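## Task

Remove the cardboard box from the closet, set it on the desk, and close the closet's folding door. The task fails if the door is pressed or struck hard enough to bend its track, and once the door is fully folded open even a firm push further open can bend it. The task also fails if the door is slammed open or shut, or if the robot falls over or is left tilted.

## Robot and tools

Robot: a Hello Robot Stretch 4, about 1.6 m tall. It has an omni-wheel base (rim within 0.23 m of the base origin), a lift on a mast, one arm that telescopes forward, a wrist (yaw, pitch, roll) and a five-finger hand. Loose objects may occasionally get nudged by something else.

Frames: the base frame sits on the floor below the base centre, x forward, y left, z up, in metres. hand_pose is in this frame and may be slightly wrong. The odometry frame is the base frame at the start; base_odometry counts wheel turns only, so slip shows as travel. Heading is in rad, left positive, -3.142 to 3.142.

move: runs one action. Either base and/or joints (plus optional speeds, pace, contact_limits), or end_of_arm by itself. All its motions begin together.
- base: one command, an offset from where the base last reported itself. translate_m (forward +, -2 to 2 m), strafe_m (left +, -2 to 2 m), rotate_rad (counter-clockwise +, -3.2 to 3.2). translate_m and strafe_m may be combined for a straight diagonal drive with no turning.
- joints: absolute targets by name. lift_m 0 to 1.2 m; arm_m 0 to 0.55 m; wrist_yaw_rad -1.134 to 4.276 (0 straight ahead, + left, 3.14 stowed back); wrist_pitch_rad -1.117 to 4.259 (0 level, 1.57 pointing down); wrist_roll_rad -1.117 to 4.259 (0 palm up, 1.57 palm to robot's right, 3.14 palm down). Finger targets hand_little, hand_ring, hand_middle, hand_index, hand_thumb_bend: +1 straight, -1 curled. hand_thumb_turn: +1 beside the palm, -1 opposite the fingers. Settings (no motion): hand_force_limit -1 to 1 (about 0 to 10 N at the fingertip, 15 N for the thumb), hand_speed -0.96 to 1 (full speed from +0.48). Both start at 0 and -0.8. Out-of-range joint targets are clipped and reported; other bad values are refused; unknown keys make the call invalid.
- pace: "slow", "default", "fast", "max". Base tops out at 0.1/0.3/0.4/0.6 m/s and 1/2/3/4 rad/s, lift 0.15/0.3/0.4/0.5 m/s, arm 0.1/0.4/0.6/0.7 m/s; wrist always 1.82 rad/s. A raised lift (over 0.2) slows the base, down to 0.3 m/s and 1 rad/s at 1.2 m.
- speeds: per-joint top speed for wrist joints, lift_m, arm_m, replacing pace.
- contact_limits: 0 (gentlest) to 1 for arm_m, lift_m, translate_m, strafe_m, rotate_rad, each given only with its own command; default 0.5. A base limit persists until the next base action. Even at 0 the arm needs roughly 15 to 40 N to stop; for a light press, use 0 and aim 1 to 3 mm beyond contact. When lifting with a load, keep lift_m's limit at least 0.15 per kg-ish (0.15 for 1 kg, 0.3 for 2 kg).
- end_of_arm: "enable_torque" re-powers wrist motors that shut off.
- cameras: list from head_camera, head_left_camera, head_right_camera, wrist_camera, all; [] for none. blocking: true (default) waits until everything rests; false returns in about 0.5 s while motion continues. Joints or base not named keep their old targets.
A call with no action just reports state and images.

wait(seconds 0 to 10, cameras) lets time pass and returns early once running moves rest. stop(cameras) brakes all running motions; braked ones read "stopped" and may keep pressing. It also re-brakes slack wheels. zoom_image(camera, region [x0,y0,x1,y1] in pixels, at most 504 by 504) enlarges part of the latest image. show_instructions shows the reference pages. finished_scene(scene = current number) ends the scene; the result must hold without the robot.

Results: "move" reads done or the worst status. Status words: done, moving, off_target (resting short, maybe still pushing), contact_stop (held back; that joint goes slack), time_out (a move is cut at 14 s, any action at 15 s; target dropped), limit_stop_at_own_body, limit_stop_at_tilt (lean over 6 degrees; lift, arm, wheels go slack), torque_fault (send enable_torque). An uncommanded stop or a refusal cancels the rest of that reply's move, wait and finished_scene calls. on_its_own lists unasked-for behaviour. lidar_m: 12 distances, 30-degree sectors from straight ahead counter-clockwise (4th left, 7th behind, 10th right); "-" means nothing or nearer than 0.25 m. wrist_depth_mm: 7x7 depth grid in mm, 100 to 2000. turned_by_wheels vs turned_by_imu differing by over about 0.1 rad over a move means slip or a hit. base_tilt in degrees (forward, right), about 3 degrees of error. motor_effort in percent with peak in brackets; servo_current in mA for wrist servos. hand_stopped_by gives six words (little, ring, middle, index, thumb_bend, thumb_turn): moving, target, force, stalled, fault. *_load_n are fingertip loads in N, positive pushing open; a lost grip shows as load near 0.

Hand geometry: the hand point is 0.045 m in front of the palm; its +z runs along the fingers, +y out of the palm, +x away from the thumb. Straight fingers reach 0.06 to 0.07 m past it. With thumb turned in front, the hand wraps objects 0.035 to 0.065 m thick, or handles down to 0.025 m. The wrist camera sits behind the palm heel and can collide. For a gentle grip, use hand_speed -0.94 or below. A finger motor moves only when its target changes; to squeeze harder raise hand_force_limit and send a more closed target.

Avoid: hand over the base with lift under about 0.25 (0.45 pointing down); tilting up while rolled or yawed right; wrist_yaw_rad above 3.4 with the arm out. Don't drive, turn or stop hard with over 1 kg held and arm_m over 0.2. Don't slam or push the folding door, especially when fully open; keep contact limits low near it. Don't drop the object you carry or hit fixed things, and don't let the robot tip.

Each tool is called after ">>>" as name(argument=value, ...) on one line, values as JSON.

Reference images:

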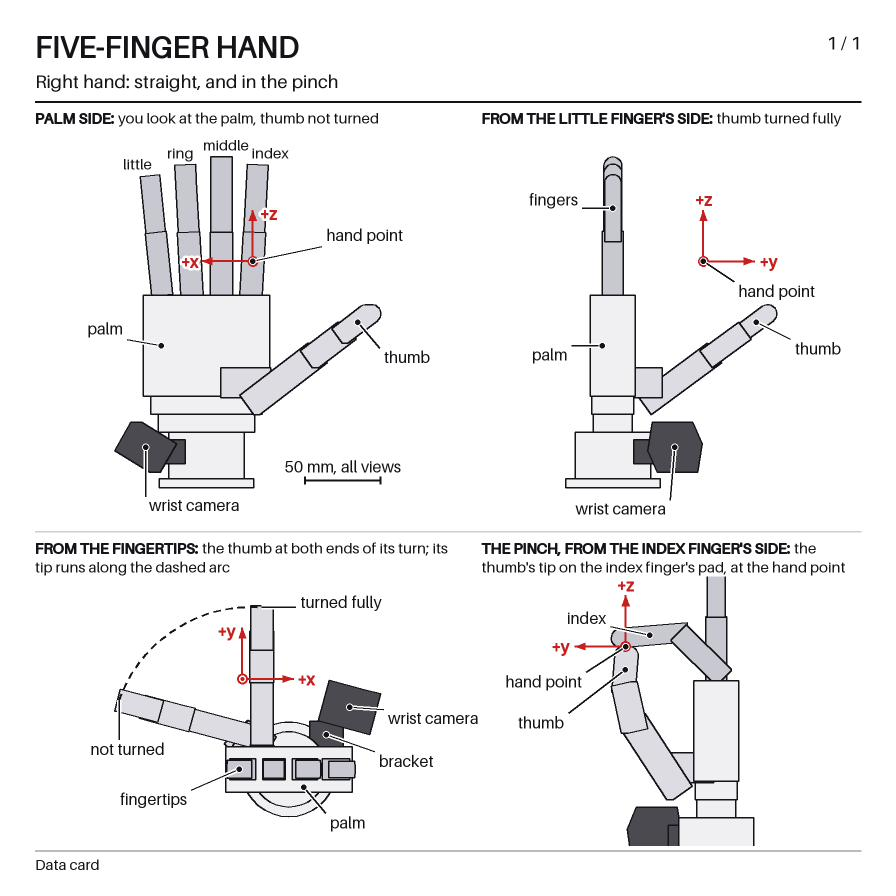

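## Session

>>> move()

Scene clock: 0.00 s.
base_odometry: x=+0.000 y=+0.000 heading=+0.000
turned_by_wheels: +0.000
turned_by_imu: +0.000
base_tilt: forward=-1.2 right=+0.4
lidar_m: 1.86 2.61 1.59 1.61 1.27 1.19 1.20 1.49 2.33 2.35 2.78 1.80
base_status: not commanded
joint_positions: lift_m=+0.249 arm_m=+0.001 wrist_yaw_rad=+3.151 wrist_pitch_rad=+0.004 wrist_roll_rad=+0.000 hand_little=+1.000 hand_ring=+1.000 hand_middle=+1.000 hand_index=+1.000 hand_thumb_turn=+1.000 hand_thumb_bend=+1.000 hand_force_limit=+0.000 hand_speed=-0.800
joint_status: not commanded
measured_speeds: all 0
hand_stopped_by: target,target,target,target,target,target
little_load_n: 0.0
ring_load_n: 0.0
middle_load_n: 0.0
index_load_n: 0.0
thumb_bend_load_n: 0.0
thumb_turn_load_n: 0.0
motor_effort: lift_m=+21 arm_m=+4 wheel_0=+1 wheel_1=+1 wheel_2=-1
servo_current: wrist_yaw_rad=39 wrist_pitch_rad=52 wrist_roll_rad=33
hand_pose: x=-0.0510 y=+0.1161 z=+0.4865 quat_wxyz=(-0.501, -0.504, +0.499, +0.496) (m; base frame)
wrist_depth_mm: - 138 1464 1430 - - - / - 123 141 1430 - - - / - 127 181 - - - - / 125 139 208 - - - - / - - - - - - - / 1397 1537 125 126 - - - / 976 1098 - - - - -
pictures: head_camera, head_left_camera, head_right_camera, wrist_camera
Images, in order (width x height): head_camera 420x560, head_left_camera 420x672, head_right_camera 420x672, wrist_camera 616x392.

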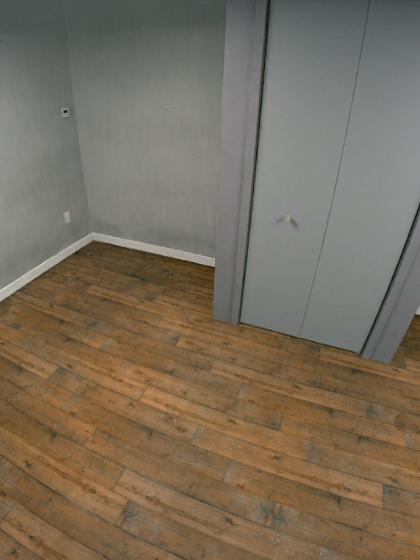

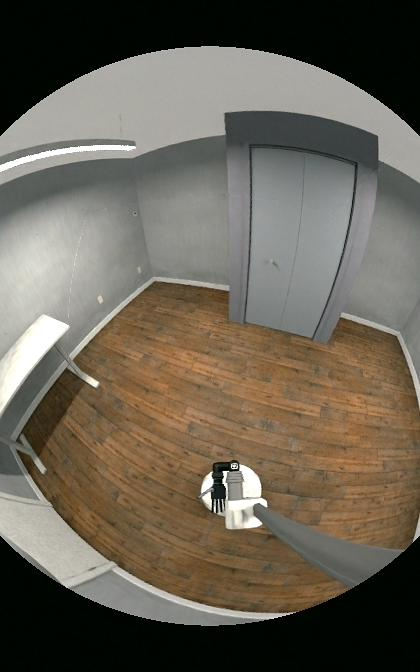

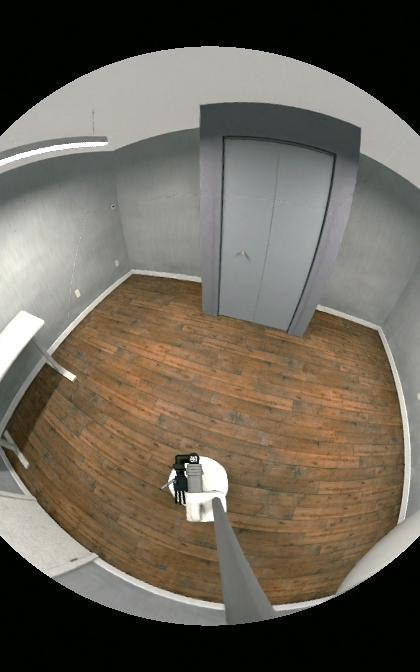

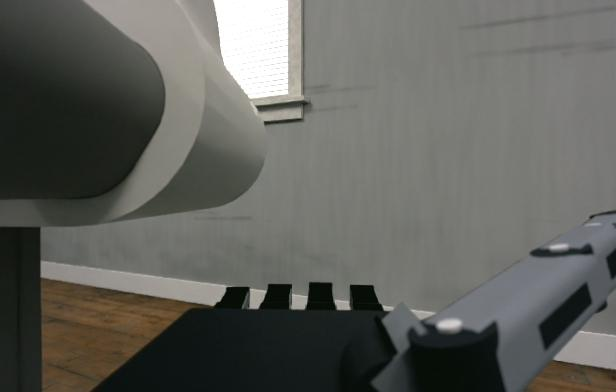

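>>> move(joints={"lift_m": 0.8, "wrist_yaw_rad": 0, "wrist_roll_rad": 0, "wrist_pitch_rad": 0, "hand_thumb_turn": 1, "hand_thumb_bend": 1}, cameras=["all"])

Scene clock: 25.93 s.
move: done
base_odometry: x=+0.000 y=+0.000 heading=+0.000
turned_by_wheels: +0.000
turned_by_imu: +0.002
base_tilt: forward=-1.1 right=+0.5
lidar_m: 1.85 2.60 1.60 1.61 1.28 1.18 1.21 1.50 2.33 2.36 2.74 1.82
base_status: not commanded
joint_positions: lift_m=+0.800 arm_m=+0.001 wrist_yaw_rad=+0.003 wrist_pitch_rad=+0.004 wrist_roll_rad=+0.000 hand_little=+1.000 hand_ring=+1.000 hand_middle=+1.000 hand_index=+1.000 hand_thumb_turn=+1.000 hand_thumb_bend=+1.000 hand_force_limit=+0.000 hand_speed=-0.800
joint_status: all done
measured_speeds: all 0
hand_stopped_by: target,target,target,target,target,target
little_load_n: 0.0
ring_load_n: 0.0
middle_load_n: 0.0
index_load_n: 0.0
thumb_bend_load_n: 0.0
thumb_turn_load_n: 0.5
motor_effort: lift_m=+24(32) arm_m=+3(4) wheel_0=+1(1) wheel_1=+1(1) wheel_2=-1(1)
servo_current: wrist_yaw_rad=26(150) wrist_pitch_rad=52(98) wrist_roll_rad=33(91)
hand_pose: x=+0.3939 y=-0.1176 z=+1.0372 quat_wxyz=(+0.498, +0.500, +0.502, +0.500) (m; base frame)
wrist_depth_mm: - - - - - - - / - - - - - - - / - - - - - - - / - - - - - - - / - - - - - - - / - - - 166 - - - / - - - - - - -
pictures: head_camera, head_left_camera, head_right_camera, wrist_camera
Images, in order (width x height): head_camera 420x560, head_left_camera 420x672, head_right_camera 420x672, wrist_camera 616x392.

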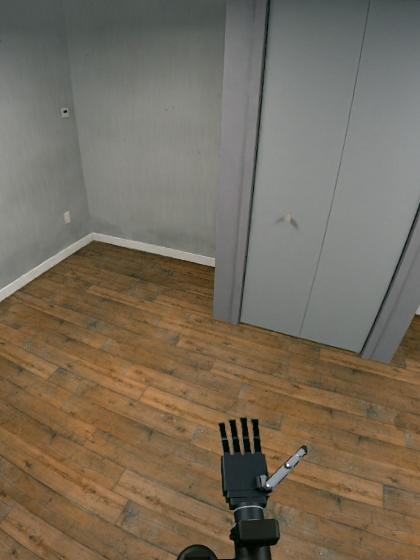

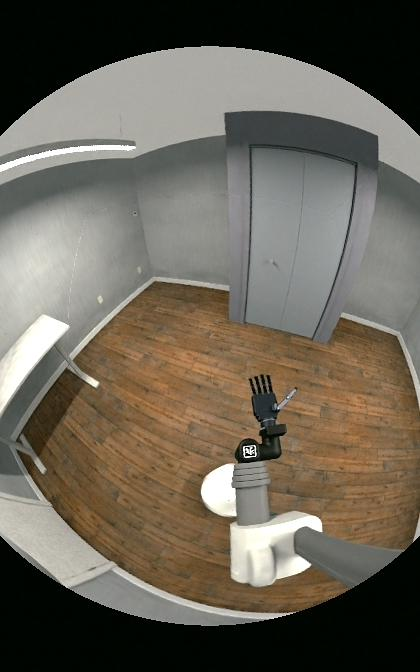

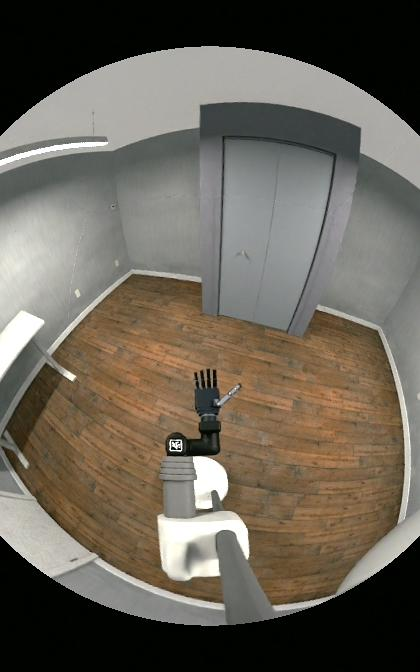

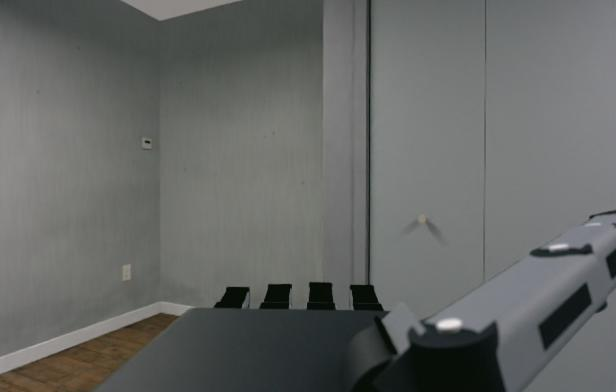

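>>> move(base={"rotate_rad": -0.36}, cameras=["wrist_camera", "head_camera"])

>>> move(base={"translate_m": 0.6, "strafe_m": 0.24}, cameras=["wrist_camera", "head_camera"])

Scene clock: 40.47 s.
move: done
base_odometry: x=+0.000 y=+0.000 heading=-0.360
turned_by_wheels: -0.360
turned_by_imu: -0.354
base_tilt: forward=-1.1 right=+0.4
lidar_m: 1.79 1.92 1.66 1.60 1.60 1.22 1.17 1.24 1.75 2.34 2.47 1.86
base_status: done
joint_positions: lift_m=+0.800 arm_m=+0.001 wrist_yaw_rad=+0.002 wrist_pitch_rad=+0.004 wrist_roll_rad=+0.000 hand_little=+1.000 hand_ring=+1.000 hand_middle=+1.000 hand_index=+1.000 hand_thumb_turn=+1.000 hand_thumb_bend=+1.000 hand_force_limit=+0.000 hand_speed=-0.800
joint_status: not commanded
measured_speeds: all 0
hand_stopped_by: target,target,target,target,target,target
little_load_n: 0.0
ring_load_n: 0.0
middle_load_n: 0.0
index_load_n: 0.0
thumb_bend_load_n: 0.0
thumb_turn_load_n: 0.0
motor_effort: lift_m=+24(24) arm_m=+4(4) wheel_0=+2(7) wheel_1=+0(9) wheel_2=+1(7)
servo_current: wrist_yaw_rad=39(46) wrist_pitch_rad=46(59) wrist_roll_rad=52(65)
hand_pose: x=+0.3938 y=-0.1177 z=+1.0372 quat_wxyz=(+0.498, +0.500, +0.502, +0.500) (m; base frame)
wrist_depth_mm: - - 1708 - 1576 - - / - - 1618 - 1576 - - / - - 1661 - 1537 - - / - - 1618 - 1576 - - / - - 1661 - 1576 - - / - - 138 166 190 - - / - - - - - - -
pictures: head_camera, wrist_camera
Images, in order (width x height): head_camera 420x560, wrist_camera 616x392.

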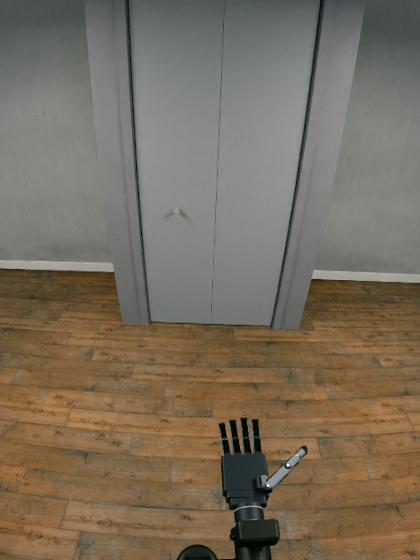

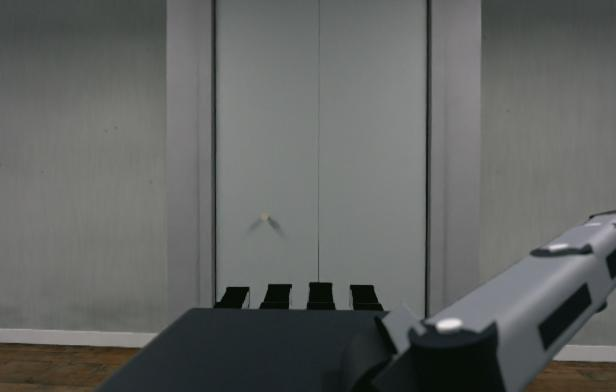

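Scene clock: 44.03 s.
move: done
base_odometry: x=+0.646 y=+0.014 heading=-0.360
turned_by_wheels: +0.000
turned_by_imu: +0.003
base_tilt: forward=-1.1 right=+0.4
lidar_m: 1.19 2.07 2.21 1.37 1.41 1.81 1.76 1.87 2.66 2.60 2.70 1.26
base_status: done
joint_positions: lift_m=+0.800 arm_m=+0.001 wrist_yaw_rad=+0.002 wrist_pitch_rad=+0.004 wrist_roll_rad=+0.000 hand_little=+1.000 hand_ring=+1.000 hand_middle=+1.000 hand_index=+1.000 hand_thumb_turn=+1.000 hand_thumb_bend=+1.000 hand_force_limit=+0.000 hand_speed=-0.800
joint_status: not commanded
measured_speeds: all 0
hand_stopped_by: target,target,target,target,target,target
little_load_n: 0.0
ring_load_n: 0.0
middle_load_n: 0.0
index_load_n: 0.0
thumb_bend_load_n: 0.0
thumb_turn_load_n: 0.0
motor_effort: lift_m=+23(24) arm_m=+4(4) wheel_0=+2(6) wheel_1=-1(9) wheel_2=+1(10)
servo_current: wrist_yaw_rad=33(52) wrist_pitch_rad=46(59) wrist_roll_rad=72(72)
hand_pose: x=+0.3938 y=-0.1177 z=+1.0372 quat_wxyz=(+0.498, +0.500, +0.502, +0.500) (m; base frame)
wrist_depth_mm: - - 1025 - - - - / - - 1025 - - - - / - - 1042 - - - - / - - 1025 - - - - / - - 1025 - - - - / - - 190 166 - - - / - - - - - - -
pictures: head_camera, wrist_camera
Images, in order (width x height): head_camera 420x560, wrist_camera 616x392.

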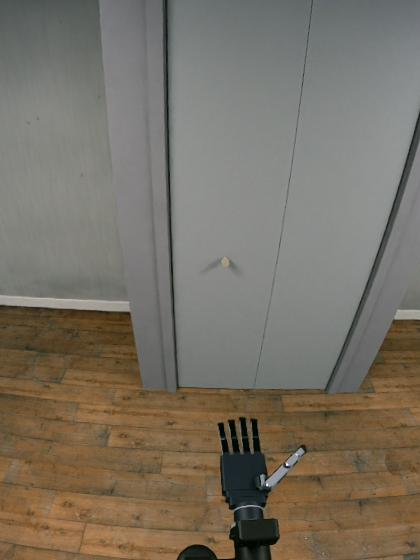

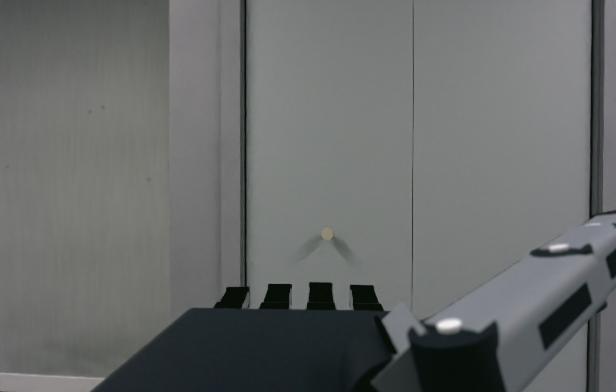

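>>> move(base={"rotate_rad": -0.065}, joints={"lift_m": 0.938, "wrist_pitch_rad": 0})

>>> move(base={"translate_m": 0.3, "strafe_m": 0.09}, cameras=["wrist_camera"])

>>> move(joints={"wrist_pitch_rad": 1.4, "arm_m": 0.2, "hand_index": 0.25, "hand_middle": 0.25}, cameras=["wrist_camera", "head_camera"])

Scene clock: 72.53 s.
move: done
base_odometry: x=+0.646 y=+0.014 heading=-0.425
turned_by_wheels: -0.065
turned_by_imu: -0.063
base_tilt: forward=-1.1 right=+0.5
lidar_m: 1.20 1.26 2.24 1.35 1.40 1.84 1.77 1.83 2.47 2.59 2.68 1.29
base_status: done
joint_positions: lift_m=+0.938 arm_m=+0.001 wrist_yaw_rad=+0.002 wrist_pitch_rad=+0.004 wrist_roll_rad=+0.000 hand_little=+1.000 hand_ring=+1.000 hand_middle=+1.000 hand_index=+1.000 hand_thumb_turn=+1.000 hand_thumb_bend=+1.000 hand_force_limit=+0.000 hand_speed=-0.800
joint_status: all done
measured_speeds: all 0
hand_stopped_by: target,target,target,target,target,target
little_load_n: 0.0
ring_load_n: 0.0
middle_load_n: 0.0
index_load_n: 0.0
thumb_bend_load_n: 0.0
thumb_turn_load_n: 0.0
motor_effort: lift_m=+24(29) arm_m=+3(4) wheel_0=+0(5) wheel_1=+0(5) wheel_2=+1(6)
servo_current: wrist_yaw_rad=33(46) wrist_pitch_rad=46(104) wrist_roll_rad=20(59)
hand_pose: x=+0.3938 y=-0.1177 z=+1.1752 quat_wxyz=(+0.498, +0.500, +0.502, +0.500) (m; base frame)
wrist_depth_mm: - 1025 - - - - 991 / - 1008 - - - - 991 / - 1025 - - - - 1042 / - 1008 - - - - 1025 / - 1008 - - - - - / - 1025 138 166 - - - / - - - - - - -
pictures: none

Scene clock: 75.03 s.
move: done
base_odometry: x=+0.957 y=-0.028 heading=-0.424
turned_by_wheels: +0.000
turned_by_imu: +0.002
base_tilt: forward=-1.1 right=+0.4
lidar_m: 0.92 0.96 2.15 1.94 1.37 1.76 2.06 2.15 2.80 2.68 1.34 0.99
base_status: done
joint_positions: lift_m=+0.938 arm_m=+0.001 wrist_yaw_rad=+0.002 wrist_pitch_rad=+0.004 wrist_roll_rad=+0.000 hand_little=+1.000 hand_ring=+1.000 hand_middle=+1.000 hand_index=+1.000 hand_thumb_turn=+1.000 hand_thumb_bend=+1.000 hand_force_limit=+0.000 hand_speed=-0.800
joint_status: not commanded
measured_speeds: all 0
hand_stopped_by: target,target,target,target,target,target
little_load_n: 0.0
ring_load_n: 0.0
middle_load_n: 0.5
index_load_n: 0.0
thumb_bend_load_n: 0.0
thumb_turn_load_n: 0.0
motor_effort: lift_m=+24(24) arm_m=+4(4) wheel_0=+1(6) wheel_1=+0(8) wheel_2=+1(10)
servo_current: wrist_yaw_rad=33(46) wrist_pitch_rad=52(59) wrist_roll_rad=26(65)
hand_pose: x=+0.3938 y=-0.1177 z=+1.1752 quat_wxyz=(+0.498, +0.500, +0.502, +0.500) (m; base frame)
wrist_depth_mm: - 707 - - - - - / - 707 - - - - - / - 715 - - - - - / - 715 - - - - - / - 715 - - - - - / - 732 125 166 - - - / - - - - - - -
pictures: wrist_camera
Images, in order (width x height): wrist_camera 616x392.

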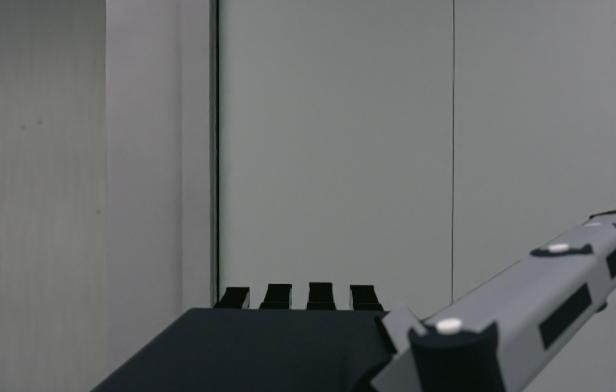

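Scene clock: 76.87 s.
move: done
base_odometry: x=+0.957 y=-0.028 heading=-0.424
turned_by_wheels: +0.000
turned_by_imu: +0.001
base_tilt: forward=-1.1 right=+0.4
lidar_m: 0.91 0.97 2.15 1.96 1.36 1.75 2.06 2.15 2.82 2.68 1.36 0.99
base_status: not commanded
joint_positions: lift_m=+0.938 arm_m=+0.200 wrist_yaw_rad=+0.002 wrist_pitch_rad=+1.398 wrist_roll_rad=+0.000 hand_little=+1.000 hand_ring=+1.000 hand_middle=+0.250 hand_index=+0.250 hand_thumb_turn=+1.000 hand_thumb_bend=+1.000 hand_force_limit=+0.000 hand_speed=-0.800
joint_status: all done
measured_speeds: all 0
hand_stopped_by: target,target,target,target,target,target
little_load_n: 0.0
ring_load_n: 0.0
middle_load_n: 0.0
index_load_n: 0.0
thumb_bend_load_n: 0.0
thumb_turn_load_n: 0.0
motor_effort: lift_m=+24(24) arm_m=+10(15) wheel_0=+0(1) wheel_1=+0(0) wheel_2=+1(1)
servo_current: wrist_yaw_rad=39(52) wrist_pitch_rad=52(78) wrist_roll_rad=39(65)
hand_pose: x=+0.4681 y=-0.1180 z=+0.9081 quat_wxyz=(+0.061, +0.704, +0.705, +0.061) (m; base frame)
wrist_depth_mm: 1205 1182 842 - - - - / 1182 1138 1118 1118 1118 1098 1098 / 1138 1118 1098 1098 1078 1098 1078 / 1118 1098 1078 1098 1098 1060 1078 / 1078 1078 1060 1042 1042 1042 - / 1042 1025 1042 151 156 - - / 1025 1025 - - - - -
pictures: head_camera, wrist_camera
Images, in order (width x height): head_camera 420x560, wrist_camera 616x392.

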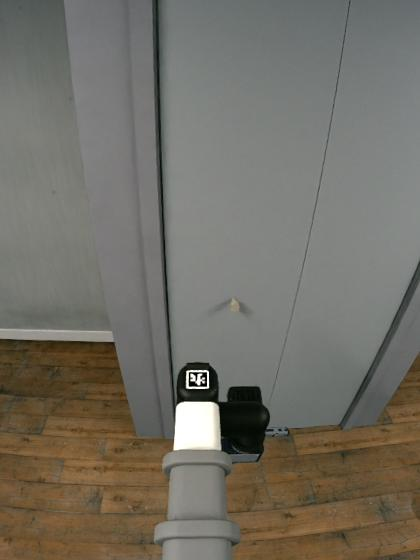

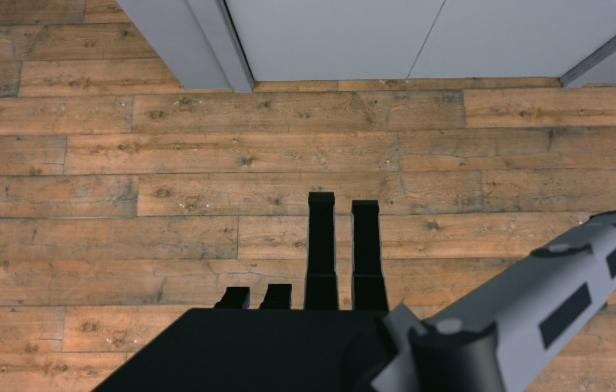

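>>> move(base={"translate_m": 0.2}, joints={"arm_m": 0.37}, cameras=["wrist_camera", "head_camera"])

Scene clock: 84.60 s.
move: done
base_odometry: x=+1.139 y=-0.110 heading=-0.424
turned_by_wheels: +0.000
turned_by_imu: +0.002
base_tilt: forward=-1.1 right=+0.5
lidar_m: 0.71 0.74 2.06 2.06 1.44 1.79 2.27 2.35 2.80 2.67 1.09 0.78
base_status: done
joint_positions: lift_m=+0.938 arm_m=+0.370 wrist_yaw_rad=+0.002 wrist_pitch_rad=+1.399 wrist_roll_rad=+0.000 hand_little=+1.000 hand_ring=+1.000 hand_middle=+0.250 hand_index=+0.250 hand_thumb_turn=+1.000 hand_thumb_bend=+1.000 hand_force_limit=+0.000 hand_speed=-0.800
joint_status: all done
measured_speeds: all 0
hand_stopped_by: target,target,target,target,target,target
little_load_n: 0.0
ring_load_n: 0.0
middle_load_n: 0.0
index_load_n: 0.0
thumb_bend_load_n: 0.0
thumb_turn_load_n: 0.0
motor_effort: lift_m=+24(24) arm_m=+9(12) wheel_0=+1(7) wheel_1=+0(7) wheel_2=+2(10)
servo_current: wrist_yaw_rad=39(46) wrist_pitch_rad=46(52) wrist_roll_rad=52(59)
hand_pose: x=+0.6380 y=-0.1180 z=+0.9081 quat_wxyz=(+0.061, +0.704, +0.705, +0.061) (m; base frame)
wrist_depth_mm: 248 252 253 253 264 251 250 / 297 336 336 334 334 330 330 / 459 455 496 492 492 445 - / 1118 1042 960 - - 1078 1060 / 1060 1060 1060 1042 1025 1025 - / 1042 1042 1025 151 156 - - / 1025 1025 - - - - -
pictures: head_camera, wrist_camera
Images, in order (width x height): head_camera 420x560, wrist_camera 616x392.

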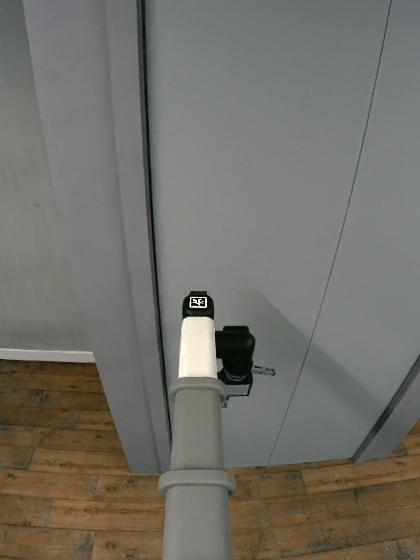

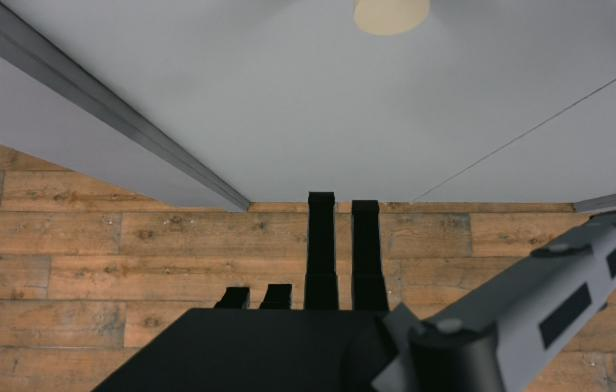

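>>> move(joints={"arm_m": 0.478}, speeds={"arm_m": 0.08}, contact_limits={"arm_m": 0}, cameras=["wrist_camera"])

Scene clock: 99.43 s.
move: done
base_odometry: x=+1.139 y=-0.110 heading=-0.424
turned_by_wheels: +0.000
turned_by_imu: +0.001
base_tilt: forward=-1.1 right=+0.4
lidar_m: 0.72 0.75 2.05 2.07 1.45 1.79 2.26 2.35 2.82 2.68 1.06 0.77
base_status: not commanded
joint_positions: lift_m=+0.938 arm_m=+0.478 wrist_yaw_rad=+0.002 wrist_pitch_rad=+1.399 wrist_roll_rad=+0.000 hand_little=+1.000 hand_ring=+1.000 hand_middle=+0.250 hand_index=+0.250 hand_thumb_turn=+1.000 hand_thumb_bend=+1.000 hand_force_limit=+0.000 hand_speed=-0.800
joint_status: all done
measured_speeds: all 0
hand_stopped_by: target,target,target,target,target,target
little_load_n: 0.0
ring_load_n: 0.0
middle_load_n: 0.0
index_load_n: 0.0
thumb_bend_load_n: 0.0
thumb_turn_load_n: -0.5
motor_effort: lift_m=+24(24) arm_m=+9(12) wheel_0=+1(2) wheel_1=+0(0) wheel_2=+2(3)
servo_current: wrist_yaw_rad=33(39) wrist_pitch_rad=46(52) wrist_roll_rad=46(65)
contact_limits: arm_m 0
hand_pose: x=+0.7460 y=-0.1180 z=+0.9081 quat_wxyz=(+0.061, +0.704, +0.705, +0.061) (m; base frame)
wrist_depth_mm: - - - - - - - / - - - - - 112 - / 148 148 162 146 143 145 159 / 257 286 283 236 143 273 273 / 1098 1060 1060 1042 129 1042 - / 1025 1025 1042 151 156 - - / 1025 1025 - - - - -
pictures: wrist_camera
Images, in order (width x height): wrist_camera 616x392.

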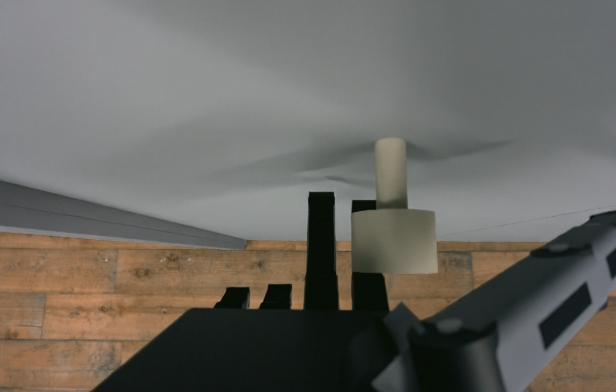

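>>> move(joints={"arm_m": 0.482}, speeds={"arm_m": 0.05}, contact_limits={"arm_m": 0})

>>> move(joints={"hand_index": -0.25, "hand_force_limit": -0.5, "hand_speed": -0.8}, cameras=["wrist_camera"])

Scene clock: 112.97 s.
move: done
base_odometry: x=+1.139 y=-0.110 heading=-0.424
turned_by_wheels: +0.000
turned_by_imu: +0.001
base_tilt: forward=-1.1 right=+0.5
lidar_m: 0.72 0.76 2.05 2.07 1.42 1.76 2.26 2.34 2.81 2.67 1.08 0.79
base_status: not commanded
joint_positions: lift_m=+0.938 arm_m=+0.482 wrist_yaw_rad=+0.002 wrist_pitch_rad=+1.399 wrist_roll_rad=+0.000 hand_little=+1.000 hand_ring=+1.000 hand_middle=+0.250 hand_index=+0.250 hand_thumb_turn=+1.000 hand_thumb_bend=+1.000 hand_force_limit=+0.000 hand_speed=-0.800
joint_status: all done
measured_speeds: all 0
hand_stopped_by: target,target,target,target,target,target
little_load_n: 0.0
ring_load_n: 0.0
middle_load_n: 0.0
index_load_n: 0.0
thumb_bend_load_n: 0.0
thumb_turn_load_n: 0.0
motor_effort: lift_m=+24(24) arm_m=+8(11) wheel_0=+1(2) wheel_1=+0(0) wheel_2=+2(2)
servo_current: wrist_yaw_rad=33(46) wrist_pitch_rad=52(52) wrist_roll_rad=26(65)
contact_limits: arm_m 0
hand_pose: x=+0.7500 y=-0.1180 z=+0.9081 quat_wxyz=(+0.061, +0.704, +0.705, +0.061) (m; base frame)
wrist_depth_mm: - - - - - - - / - - - - - - - / 149 135 134 134 133 145 145 / 252 262 258 216 186 251 251 / 1078 1042 1042 1025 128 - - / 1060 1042 1025 151 156 - - / 1025 1025 - - - - -
pictures: none

Scene clock: 114.37 s.
move: done
base_odometry: x=+1.139 y=-0.110 heading=-0.424
turned_by_wheels: +0.000
turned_by_imu: +0.000
base_tilt: forward=-1.1 right=+0.4
lidar_m: 0.73 0.74 2.03 2.05 1.44 1.79 2.27 2.35 2.79 2.67 1.09 0.76
base_status: not commanded
joint_positions: lift_m=+0.938 arm_m=+0.482 wrist_yaw_rad=+0.002 wrist_pitch_rad=+1.399 wrist_roll_rad=+0.000 hand_little=+1.000 hand_ring=+1.000 hand_middle=+0.250 hand_index=-0.250 hand_thumb_turn=+1.000 hand_thumb_bend=+1.000 hand_force_limit=-0.500 hand_speed=-0.800
joint_status: all done
measured_speeds: all 0
hand_stopped_by: target,target,target,target,target,target
little_load_n: 0.0
ring_load_n: 0.0
middle_load_n: 0.0
index_load_n: 1.0
thumb_bend_load_n: 0.0
thumb_turn_load_n: 0.0
motor_effort: lift_m=+24(24) arm_m=+9(10) wheel_0=+1(2) wheel_1=+0(0) wheel_2=+2(2)
servo_current: wrist_yaw_rad=39(52) wrist_pitch_rad=46(52) wrist_roll_rad=59(59)
contact_limits: arm_m 0
hand_pose: x=+0.7500 y=-0.1180 z=+0.9081 quat_wxyz=(+0.061, +0.704, +0.705, +0.061) (m; base frame)
wrist_depth_mm: - - - - - - - / - - - - - - - / 137 136 150 135 135 135 148 / 252 265 262 219 158 256 255 / 1060 1060 1060 1042 128 - - / 1042 1025 1042 150 149 - - / 1025 1025 - - - - -
pictures: wrist_camera
Images, in order (width x height): wrist_camera 616x392.

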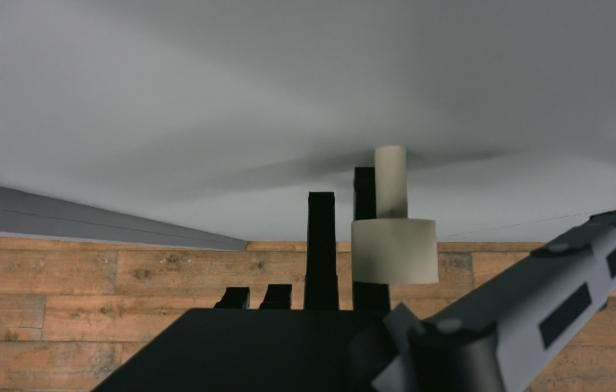

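>>> move(joints={"hand_index": -0.42, "hand_force_limit": -0.6, "hand_speed": -0.9}, cameras=["wrist_camera"])

Scene clock: 119.83 s.
move: off_target
base_odometry: x=+1.139 y=-0.110 heading=-0.424
turned_by_wheels: +0.000
turned_by_imu: +0.001
base_tilt: forward=-1.0 right=+0.5
lidar_m: 0.72 0.75 2.06 2.05 1.43 1.78 2.26 2.37 2.78 2.66 1.08 0.78
base_status: not commanded
joint_positions: lift_m=+0.938 arm_m=+0.482 wrist_yaw_rad=+0.002 wrist_pitch_rad=+1.399 wrist_roll_rad=+0.000 hand_little=+1.000 hand_ring=+1.000 hand_middle=+0.250 hand_index=-0.267 hand_thumb_turn=+1.000 hand_thumb_bend=+1.000 hand_force_limit=-0.600 hand_speed=-0.900
joint_status: hand_index off_target (ended at -0.267, target -0.420); the others done
measured_speeds: all 0
hand_stopped_by: target,target,target,force,target,target
little_load_n: 0.0
ring_load_n: 0.0
middle_load_n: 0.0
index_load_n: 2.0
thumb_bend_load_n: 0.0
thumb_turn_load_n: 0.0
motor_effort: lift_m=+24(24) arm_m=+9(10) wheel_0=+1(2) wheel_1=+0(1) wheel_2=+2(2)
servo_current: wrist_yaw_rad=33(59) wrist_pitch_rad=46(52) wrist_roll_rad=46(59)
contact_limits: arm_m 0
hand_pose: x=+0.7500 y=-0.1180 z=+0.9081 quat_wxyz=(+0.061, +0.704, +0.705, +0.061) (m; base frame)
wrist_depth_mm: - - - - - - - / - - - - - - - / 137 137 151 136 135 134 147 / 253 265 264 220 157 256 255 / 1060 1060 1060 1042 128 - - / 1060 1025 1025 151 149 - - / 1008 1025 - - - - -
pictures: wrist_camera
Images, in order (width x height): wrist_camera 616x392.

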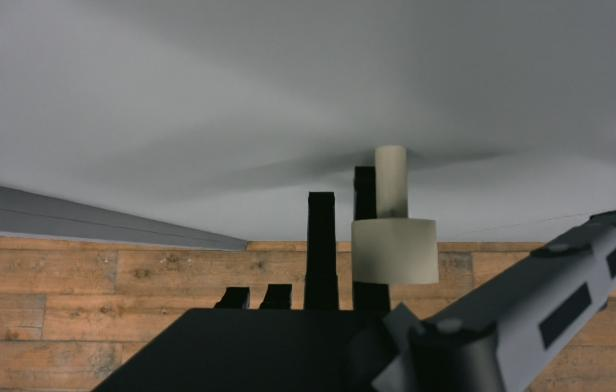

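>>> move(joints={"arm_m": 0.46}, speeds={"arm_m": 0.03}, contact_limits={"arm_m": 0.1}, cameras=["wrist_camera"])

Scene clock: 123.37 s.
move: done
base_odometry: x=+1.139 y=-0.110 heading=-0.424
turned_by_wheels: +0.000
turned_by_imu: +0.002
base_tilt: forward=-1.0 right=+0.5
lidar_m: 0.71 0.77 2.04 2.05 1.44 1.77 2.26 2.37 2.80 2.67 1.10 0.79
base_status: not commanded
joint_positions: lift_m=+0.938 arm_m=+0.461 wrist_yaw_rad=+0.002 wrist_pitch_rad=+1.399 wrist_roll_rad=+0.000 hand_little=+1.000 hand_ring=+1.000 hand_middle=+0.250 hand_index=-0.266 hand_thumb_turn=+1.000 hand_thumb_bend=+1.000 hand_force_limit=-0.600 hand_speed=-0.900
joint_status: all done
measured_speeds: all 0
hand_stopped_by: target,target,target,force,target,target
little_load_n: 0.0
ring_load_n: 0.0
middle_load_n: 0.0
index_load_n: 15.5
thumb_bend_load_n: 0.0
thumb_turn_load_n: 0.0
motor_effort: lift_m=+24(24) arm_m=-12(14) wheel_0=+3(3) wheel_1=+0(0) wheel_2=+6(6)
servo_current: wrist_yaw_rad=33(46) wrist_pitch_rad=39(59) wrist_roll_rad=78(78)
contact_limits: arm_m 0.1
hand_pose: x=+0.7289 y=-0.1180 z=+0.9081 quat_wxyz=(+0.061, +0.704, +0.705, +0.061) (m; base frame)
wrist_depth_mm: - - - - - - - / 119 126 118 124 116 121 - / 173 171 169 167 151 163 176 / 267 306 298 252 136 246 277 / 1078 1060 1042 1025 130 1025 - / 1042 1042 1008 151 150 - - / 1025 1008 - - - - -
pictures: wrist_camera
Images, in order (width x height): wrist_camera 616x392.

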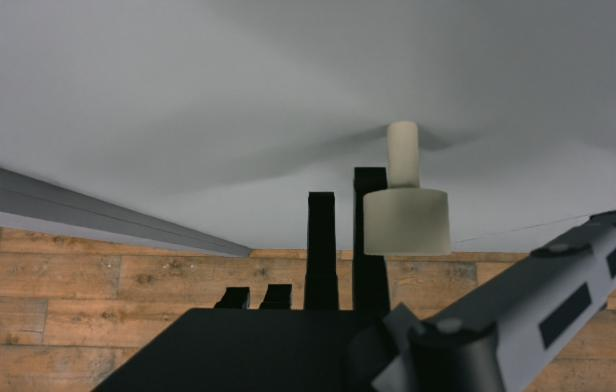

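>>> move(joints={"arm_m": 0.43}, speeds={"arm_m": 0.03}, contact_limits={"arm_m": 0.1}, cameras=["wrist_camera"])

Scene clock: 130.73 s.
move: done
base_odometry: x=+1.139 y=-0.110 heading=-0.424
turned_by_wheels: +0.000
turned_by_imu: +0.001
base_tilt: forward=-1.0 right=+0.5
lidar_m: 0.71 0.75 2.06 2.06 1.43 1.78 2.27 2.33 2.80 2.67 1.09 0.78
base_status: not commanded
joint_positions: lift_m=+0.938 arm_m=+0.430 wrist_yaw_rad=+0.002 wrist_pitch_rad=+1.402 wrist_roll_rad=-0.001 hand_little=+1.000 hand_ring=+1.000 hand_middle=+0.250 hand_index=-0.267 hand_thumb_turn=+1.000 hand_thumb_bend=+1.000 hand_force_limit=-0.600 hand_speed=-0.900
joint_status: all done
measured_speeds: all 0
hand_stopped_by: target,target,target,force,target,target
little_load_n: 0.0
ring_load_n: 0.0
middle_load_n: 0.0
index_load_n: 0.0
thumb_bend_load_n: 0.0
thumb_turn_load_n: 0.0
motor_effort: lift_m=+24(24) arm_m=-10(14) wheel_0=+2(8) wheel_1=+0(2) wheel_2=+1(10)
servo_current: wrist_yaw_rad=33(39) wrist_pitch_rad=46(52) wrist_roll_rad=52(59)
contact_limits: arm_m 0.1
hand_pose: x=+0.6980 y=-0.1180 z=+0.9078 quat_wxyz=(+0.059, +0.704, +0.706, +0.060) (m; base frame)
wrist_depth_mm: 148 157 151 151 153 153 154 / 196 198 199 201 139 204 205 / 264 291 294 298 148 304 309 / 480 473 480 421 157 439 - / 1042 1060 1060 1060 160 1025 - / 1042 1042 1025 151 149 - - / 1008 1025 - - - - -
pictures: wrist_camera
Images, in order (width x height): wrist_camera 616x392.

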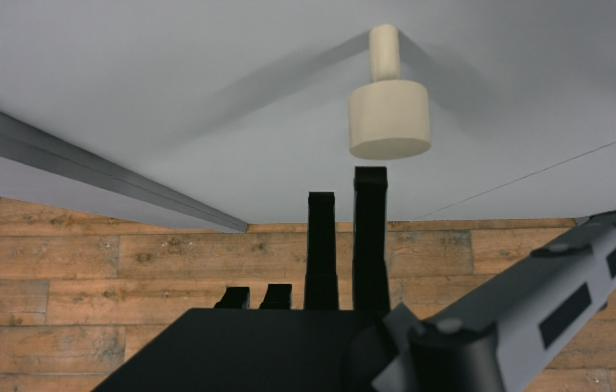

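>>> move(joints={"hand_index": 0.2, "hand_middle": 0.2, "hand_force_limit": 0, "hand_speed": -0.5, "lift_m": 0.928, "arm_m": 0.44}, base={"strafe_m": -0.016}, cameras=["wrist_camera"])

Scene clock: 161.07 s.
move: done
base_odometry: x=+1.132 y=-0.125 heading=-0.424
turned_by_wheels: +0.000
turned_by_imu: +0.001
base_tilt: forward=-1.1 right=+0.4
lidar_m: 0.72 0.77 2.04 2.08 1.46 1.81 2.24 2.34 2.78 2.66 1.09 0.78
base_status: done
joint_positions: lift_m=+0.928 arm_m=+0.440 wrist_yaw_rad=+0.002 wrist_pitch_rad=+1.402 wrist_roll_rad=-0.001 hand_little=+1.000 hand_ring=+1.000 hand_middle=+0.200 hand_index=+0.200 hand_thumb_turn=+1.000 hand_thumb_bend=+1.000 hand_force_limit=+0.000 hand_speed=-0.500
joint_status: all done
measured_speeds: all 0
hand_stopped_by: target,target,target,target,target,target
little_load_n: 0.0
ring_load_n: -0.5
middle_load_n: 0.0
index_load_n: 0.5
thumb_bend_load_n: 0.0
thumb_turn_load_n: 0.0
motor_effort: lift_m=+17(27) arm_m=+9(11) wheel_0=+1(10) wheel_1=-1(8) wheel_2=+1(2)
servo_current: wrist_yaw_rad=39(46) wrist_pitch_rad=52(52) wrist_roll_rad=46(65)
hand_pose: x=+0.7073 y=-0.1180 z=+0.8983 quat_wxyz=(+0.059, +0.704, +0.706, +0.060) (m; base frame)
wrist_depth_mm: 134 135 142 136 144 137 144 / 177 178 180 169 170 182 182 / 262 263 265 243 132 271 272 / 351 427 433 430 442 442 - / 1042 1060 1042 1042 1025 1025 - / 1060 1025 1008 150 155 - - / 1025 1025 - - - - -
pictures: wrist_camera
Images, in order (width x height): wrist_camera 616x392.

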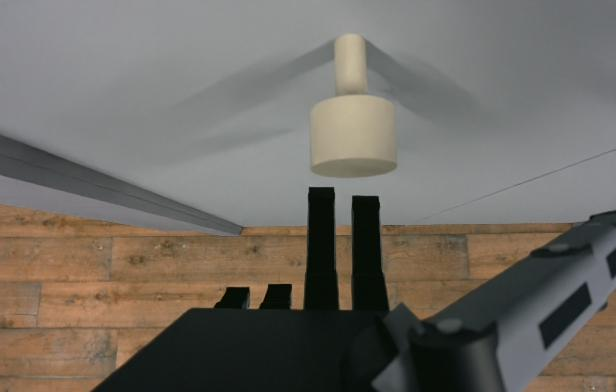

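>>> move(joints={"arm_m": 0.483}, speeds={"arm_m": 0.08}, contact_limits={"arm_m": 0})

>>> move(joints={"hand_index": -0.6, "hand_middle": -0.6, "hand_force_limit": -0.6, "hand_speed": -0.85}, cameras=["wrist_camera"])

Scene clock: 166.57 s.
move: done
base_odometry: x=+1.132 y=-0.125 heading=-0.424
turned_by_wheels: +0.000
turned_by_imu: +0.001
base_tilt: forward=-1.1 right=+0.4
lidar_m: 0.73 0.74 2.05 2.08 1.46 1.82 2.25 2.34 2.78 2.67 1.08 0.79
base_status: not commanded
joint_positions: lift_m=+0.928 arm_m=+0.483 wrist_yaw_rad=+0.002 wrist_pitch_rad=+1.402 wrist_roll_rad=-0.001 hand_little=+1.000 hand_ring=+1.000 hand_middle=+0.200 hand_index=+0.200 hand_thumb_turn=+1.000 hand_thumb_bend=+1.000 hand_force_limit=+0.000 hand_speed=-0.500
joint_status: all done
measured_speeds: all 0
hand_stopped_by: target,target,target,target,target,target
little_load_n: 0.0
ring_load_n: 0.0
middle_load_n: 0.5
index_load_n: 0.0
thumb_bend_load_n: 0.0
thumb_turn_load_n: 0.0
motor_effort: lift_m=+17(18) arm_m=+9(12) wheel_0=+0(1) wheel_1=-1(1) wheel_2=+1(1)
servo_current: wrist_yaw_rad=39(46) wrist_pitch_rad=52(52) wrist_roll_rad=46(65)
contact_limits: arm_m 0
hand_pose: x=+0.7503 y=-0.1180 z=+0.8983 quat_wxyz=(+0.059, +0.704, +0.706, +0.060) (m; base frame)
wrist_depth_mm: - - - - - - - / - - - - - - - / 125 126 116 128 128 143 143 / 239 242 243 207 211 252 252 / 1042 1042 1042 554 118 1025 - / 1042 1042 1025 126 150 - - / 1025 1008 - - - - -
pictures: none

Scene clock: 168.70 s.
move: off_target
base_odometry: x=+1.132 y=-0.125 heading=-0.424
turned_by_wheels: +0.000
turned_by_imu: +0.001
base_tilt: forward=-1.1 right=+0.5
lidar_m: 0.73 0.76 2.04 2.06 1.44 1.80 2.26 2.35 2.77 2.66 1.09 0.79
base_status: not commanded
joint_positions: lift_m=+0.928 arm_m=+0.483 wrist_yaw_rad=+0.002 wrist_pitch_rad=+1.402 wrist_roll_rad=-0.001 hand_little=+1.000 hand_ring=+1.000 hand_middle=+0.007 hand_index=-0.508 hand_thumb_turn=+1.000 hand_thumb_bend=+1.000 hand_force_limit=-0.600 hand_speed=-0.850
joint_status: hand_middle off_target (ended at +0.007, target -0.600); hand_index off_target (ended at -0.508, target -0.600); the others done
measured_speeds: all 0
hand_stopped_by: target,target,force,force,target,target
little_load_n: 0.0
ring_load_n: 0.0
middle_load_n: 0.5
index_load_n: 1.5
thumb_bend_load_n: -0.5
thumb_turn_load_n: 0.0
motor_effort: lift_m=+18(18) arm_m=+9(10) wheel_0=+0(1) wheel_1=-1(2) wheel_2=+1(1)
servo_current: wrist_yaw_rad=33(52) wrist_pitch_rad=52(59) wrist_roll_rad=33(65)
contact_limits: arm_m 0
hand_pose: x=+0.7503 y=-0.1180 z=+0.8983 quat_wxyz=(+0.059, +0.704, +0.706, +0.060) (m; base frame)
wrist_depth_mm: - - - - - - - / - - - - - - - / 127 130 120 133 135 137 138 / 240 247 254 177 142 276 279 / 1042 1060 1042 585 118 1025 - / 1042 1042 1025 126 144 - - / 1008 1008 - - - - -
pictures: wrist_camera
Images, in order (width x height): wrist_camera 616x392.

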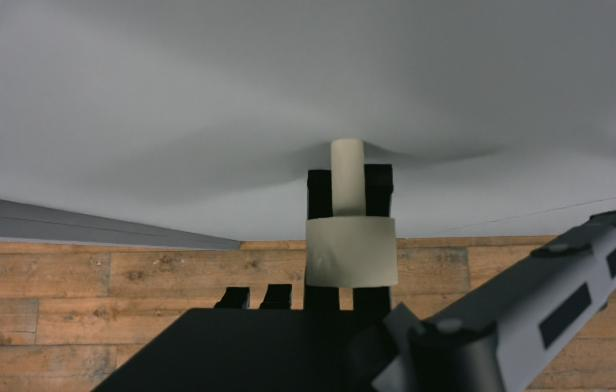

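>>> move(joints={"hand_middle": -0.55}, cameras=["wrist_camera"])

Scene clock: 171.67 s.
move: off_target
base_odometry: x=+1.132 y=-0.125 heading=-0.424
turned_by_wheels: +0.000
turned_by_imu: +0.001
base_tilt: forward=-1.1 right=+0.4
lidar_m: 0.72 0.77 2.07 2.07 1.42 1.82 2.26 2.37 2.79 2.65 1.08 0.77
base_status: not commanded
joint_positions: lift_m=+0.928 arm_m=+0.483 wrist_yaw_rad=+0.002 wrist_pitch_rad=+1.402 wrist_roll_rad=-0.001 hand_little=+1.000 hand_ring=+1.000 hand_middle=-0.005 hand_index=-0.508 hand_thumb_turn=+1.000 hand_thumb_bend=+1.000 hand_force_limit=-0.600 hand_speed=-0.850
joint_status: hand_middle off_target (ended at -0.005, target -0.550)
measured_speeds: all 0
hand_stopped_by: target,target,force,force,target,target
little_load_n: 0.0
ring_load_n: 0.0
middle_load_n: 2.0
index_load_n: 1.5
thumb_bend_load_n: 0.0
thumb_turn_load_n: 0.0
motor_effort: lift_m=+18(18) arm_m=+10(10) wheel_0=+0(1) wheel_1=-2(2) wheel_2=+1(1)
servo_current: wrist_yaw_rad=33(39) wrist_pitch_rad=39(52) wrist_roll_rad=59(59)
contact_limits: arm_m 0
hand_pose: x=+0.7503 y=-0.1180 z=+0.8983 quat_wxyz=(+0.059, +0.704, +0.706, +0.060) (m; base frame)
wrist_depth_mm: - - - - - - - / - - - - - - - / 128 130 121 134 135 138 154 / 242 248 255 176 142 276 281 / 1025 1060 1025 128 118 1025 - / 1042 1042 1025 126 144 - - / 1008 1025 - - - - -
pictures: wrist_camera
Images, in order (width x height): wrist_camera 616x392.

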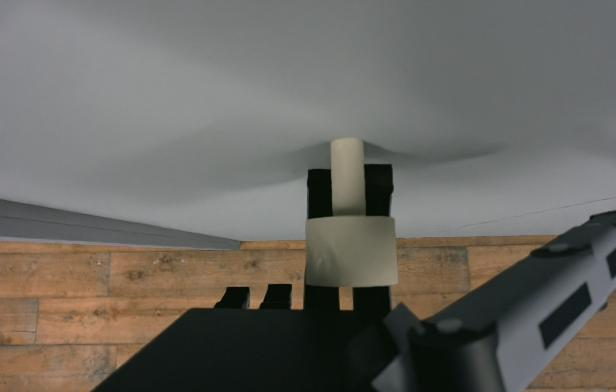

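>>> move(joints={"hand_middle": 0.15, "lift_m": 0.924})

>>> move(joints={"arm_m": 0.487}, speeds={"arm_m": 0.05}, contact_limits={"arm_m": 0})

>>> move(joints={"hand_middle": -0.55, "hand_index": -0.56}, cameras=["wrist_camera"])

Scene clock: 178.23 s.
move: done
base_odometry: x=+1.132 y=-0.125 heading=-0.424
turned_by_wheels: +0.000
turned_by_imu: +0.001
base_tilt: forward=-1.1 right=+0.5
lidar_m: 0.73 0.76 2.03 2.07 1.45 1.82 2.25 2.37 2.77 2.65 1.09 0.78
base_status: not commanded
joint_positions: lift_m=+0.924 arm_m=+0.483 wrist_yaw_rad=+0.002 wrist_pitch_rad=+1.402 wrist_roll_rad=-0.001 hand_little=+1.000 hand_ring=+1.000 hand_middle=+0.150 hand_index=-0.508 hand_thumb_turn=+1.000 hand_thumb_bend=+1.000 hand_force_limit=-0.600 hand_speed=-0.850
joint_status: all done
measured_speeds: all 0
hand_stopped_by: target,target,target,force,target,target
little_load_n: 0.0
ring_load_n: 0.0
middle_load_n: 0.0
index_load_n: 0.0
thumb_bend_load_n: -0.5
thumb_turn_load_n: 0.0
motor_effort: lift_m=+18(21) arm_m=+9(10) wheel_0=+1(1) wheel_1=-1(2) wheel_2=+1(1)
servo_current: wrist_yaw_rad=39(39) wrist_pitch_rad=39(52) wrist_roll_rad=26(59)
contact_limits: arm_m 0
hand_pose: x=+0.7503 y=-0.1180 z=+0.8943 quat_wxyz=(+0.059, +0.704, +0.706, +0.060) (m; base frame)
wrist_depth_mm: - - - - - - - / - - - - - - - / 126 128 118 131 132 135 136 / 235 242 247 187 142 266 270 / 1042 1042 1008 125 115 1008 - / 1042 1025 1025 126 126 - - / 991 1008 - - - - -
pictures: none

Scene clock: 178.70 s.
move: done
base_odometry: x=+1.132 y=-0.125 heading=-0.424
turned_by_wheels: +0.000
turned_by_imu: +0.000
base_tilt: forward=-1.1 right=+0.5
lidar_m: 0.73 0.74 2.05 2.07 1.45 1.81 2.25 2.36 2.79 2.65 1.08 0.77
base_status: not commanded
joint_positions: lift_m=+0.924 arm_m=+0.487 wrist_yaw_rad=+0.002 wrist_pitch_rad=+1.402 wrist_roll_rad=-0.001 hand_little=+1.000 hand_ring=+1.000 hand_middle=+0.150 hand_index=-0.508 hand_thumb_turn=+1.000 hand_thumb_bend=+1.000 hand_force_limit=-0.600 hand_speed=-0.850
joint_status: all done
measured_speeds: all 0
hand_stopped_by: target,target,target,force,target,target
little_load_n: 0.0
ring_load_n: 0.0
middle_load_n: 0.0
index_load_n: 0.0
thumb_bend_load_n: 0.0
thumb_turn_load_n: 0.0
motor_effort: lift_m=+18(18) arm_m=+9(11) wheel_0=+0(1) wheel_1=-1(2) wheel_2=+1(1)
servo_current: wrist_yaw_rad=26(46) wrist_pitch_rad=52(52) wrist_roll_rad=46(59)
contact_limits: arm_m 0
hand_pose: x=+0.7543 y=-0.1180 z=+0.8943 quat_wxyz=(+0.059, +0.704, +0.706, +0.060) (m; base frame)
wrist_depth_mm: - - - - - - - / - - - - - - - / 130 120 121 122 124 138 140 / 221 228 231 185 141 248 253 / 1060 1025 1042 124 116 1042 - / 1025 1025 1008 122 116 - - / 1008 1025 - - - - -
pictures: none

Scene clock: 180.60 s.
move: off_target
base_odometry: x=+1.132 y=-0.125 heading=-0.424
turned_by_wheels: +0.000
turned_by_imu: +0.001
base_tilt: forward=-1.1 right=+0.4
lidar_m: 0.72 0.75 2.05 2.07 1.44 1.81 2.24 2.35 2.78 2.66 1.07 0.77
base_status: not commanded
joint_positions: lift_m=+0.924 arm_m=+0.487 wrist_yaw_rad=+0.002 wrist_pitch_rad=+1.402 wrist_roll_rad=-0.001 hand_little=+1.000 hand_ring=+1.000 hand_middle=+0.110 hand_index=-0.560 hand_thumb_turn=+1.000 hand_thumb_bend=+1.000 hand_force_limit=-0.600 hand_speed=-0.850
joint_status: hand_middle off_target (ended at +0.110, target -0.550); the others done
measured_speeds: all 0
hand_stopped_by: target,target,force,target,target,target
little_load_n: 0.0
ring_load_n: 0.0
middle_load_n: 0.0
index_load_n: 0.5
thumb_bend_load_n: 0.0
thumb_turn_load_n: 0.0
motor_effort: lift_m=+17(18) arm_m=+10(10) wheel_0=+1(1) wheel_1=-1(2) wheel_2=+1(1)
servo_current: wrist_yaw_rad=39(46) wrist_pitch_rad=46(59) wrist_roll_rad=39(65)
contact_limits: arm_m 0
hand_pose: x=+0.7543 y=-0.1180 z=+0.8943 quat_wxyz=(+0.059, +0.704, +0.706, +0.060) (m; base frame)
wrist_depth_mm: - - - - - - - / - - - - - - - / 126 127 118 130 131 133 - / 239 242 247 184 141 259 264 / 1060 1025 1042 122 115 1008 - / 1025 1025 1042 126 126 - - / 991 1008 - - - - -
pictures: wrist_camera
Images, in order (width x height): wrist_camera 616x392.

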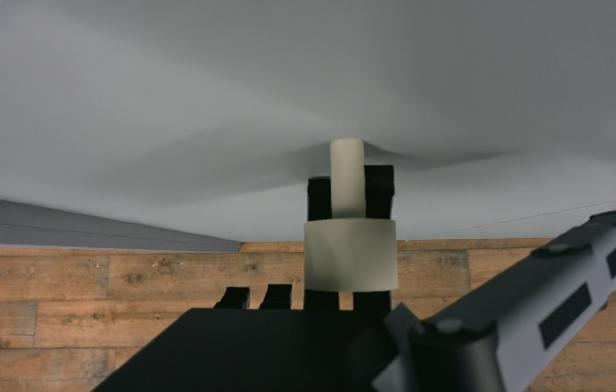

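>>> move(joints={"hand_middle": -0.5, "hand_force_limit": -0.2}, cameras=["wrist_camera"])

Scene clock: 184.37 s.
move: off_target
base_odometry: x=+1.132 y=-0.125 heading=-0.424
turned_by_wheels: +0.000
turned_by_imu: +0.001
base_tilt: forward=-1.0 right=+0.5
lidar_m: 0.73 0.75 2.07 2.08 1.43 1.82 2.27 2.35 2.78 2.67 1.08 0.78
base_status: not commanded
joint_positions: lift_m=+0.924 arm_m=+0.487 wrist_yaw_rad=+0.002 wrist_pitch_rad=+1.402 wrist_roll_rad=-0.001 hand_little=+1.000 hand_ring=+1.000 hand_middle=-0.054 hand_index=-0.560 hand_thumb_turn=+1.000 hand_thumb_bend=+1.000 hand_force_limit=-0.200 hand_speed=-0.850
joint_status: hand_middle off_target (ended at -0.054, target -0.500); the others done
measured_speeds: all 0
hand_stopped_by: target,target,force,target,target,target
little_load_n: 0.0
ring_load_n: 0.0
middle_load_n: 4.0
index_load_n: 0.0
thumb_bend_load_n: -0.5
thumb_turn_load_n: 0.0
motor_effort: lift_m=+18(18) arm_m=+9(10) wheel_0=+1(1) wheel_1=-1(2) wheel_2=+1(1)
servo_current: wrist_yaw_rad=33(46) wrist_pitch_rad=52(52) wrist_roll_rad=46(65)
contact_limits: arm_m 0
hand_pose: x=+0.7542 y=-0.1180 z=+0.8942 quat_wxyz=(+0.059, +0.704, +0.706, +0.060) (m; base frame)
wrist_depth_mm: - - - - - - - / - - - - - - - / 131 133 134 135 137 139 155 / 251 256 264 173 137 281 283 / 1042 1025 1025 121 115 1025 - / 1025 1025 1025 126 144 - - / 1008 1008 - - - - -
pictures: wrist_camera
Images, in order (width x height): wrist_camera 616x392.

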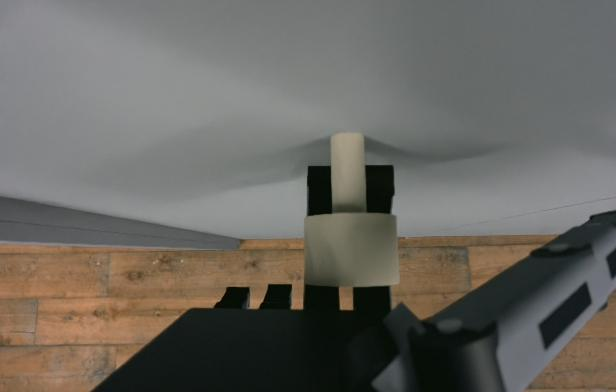

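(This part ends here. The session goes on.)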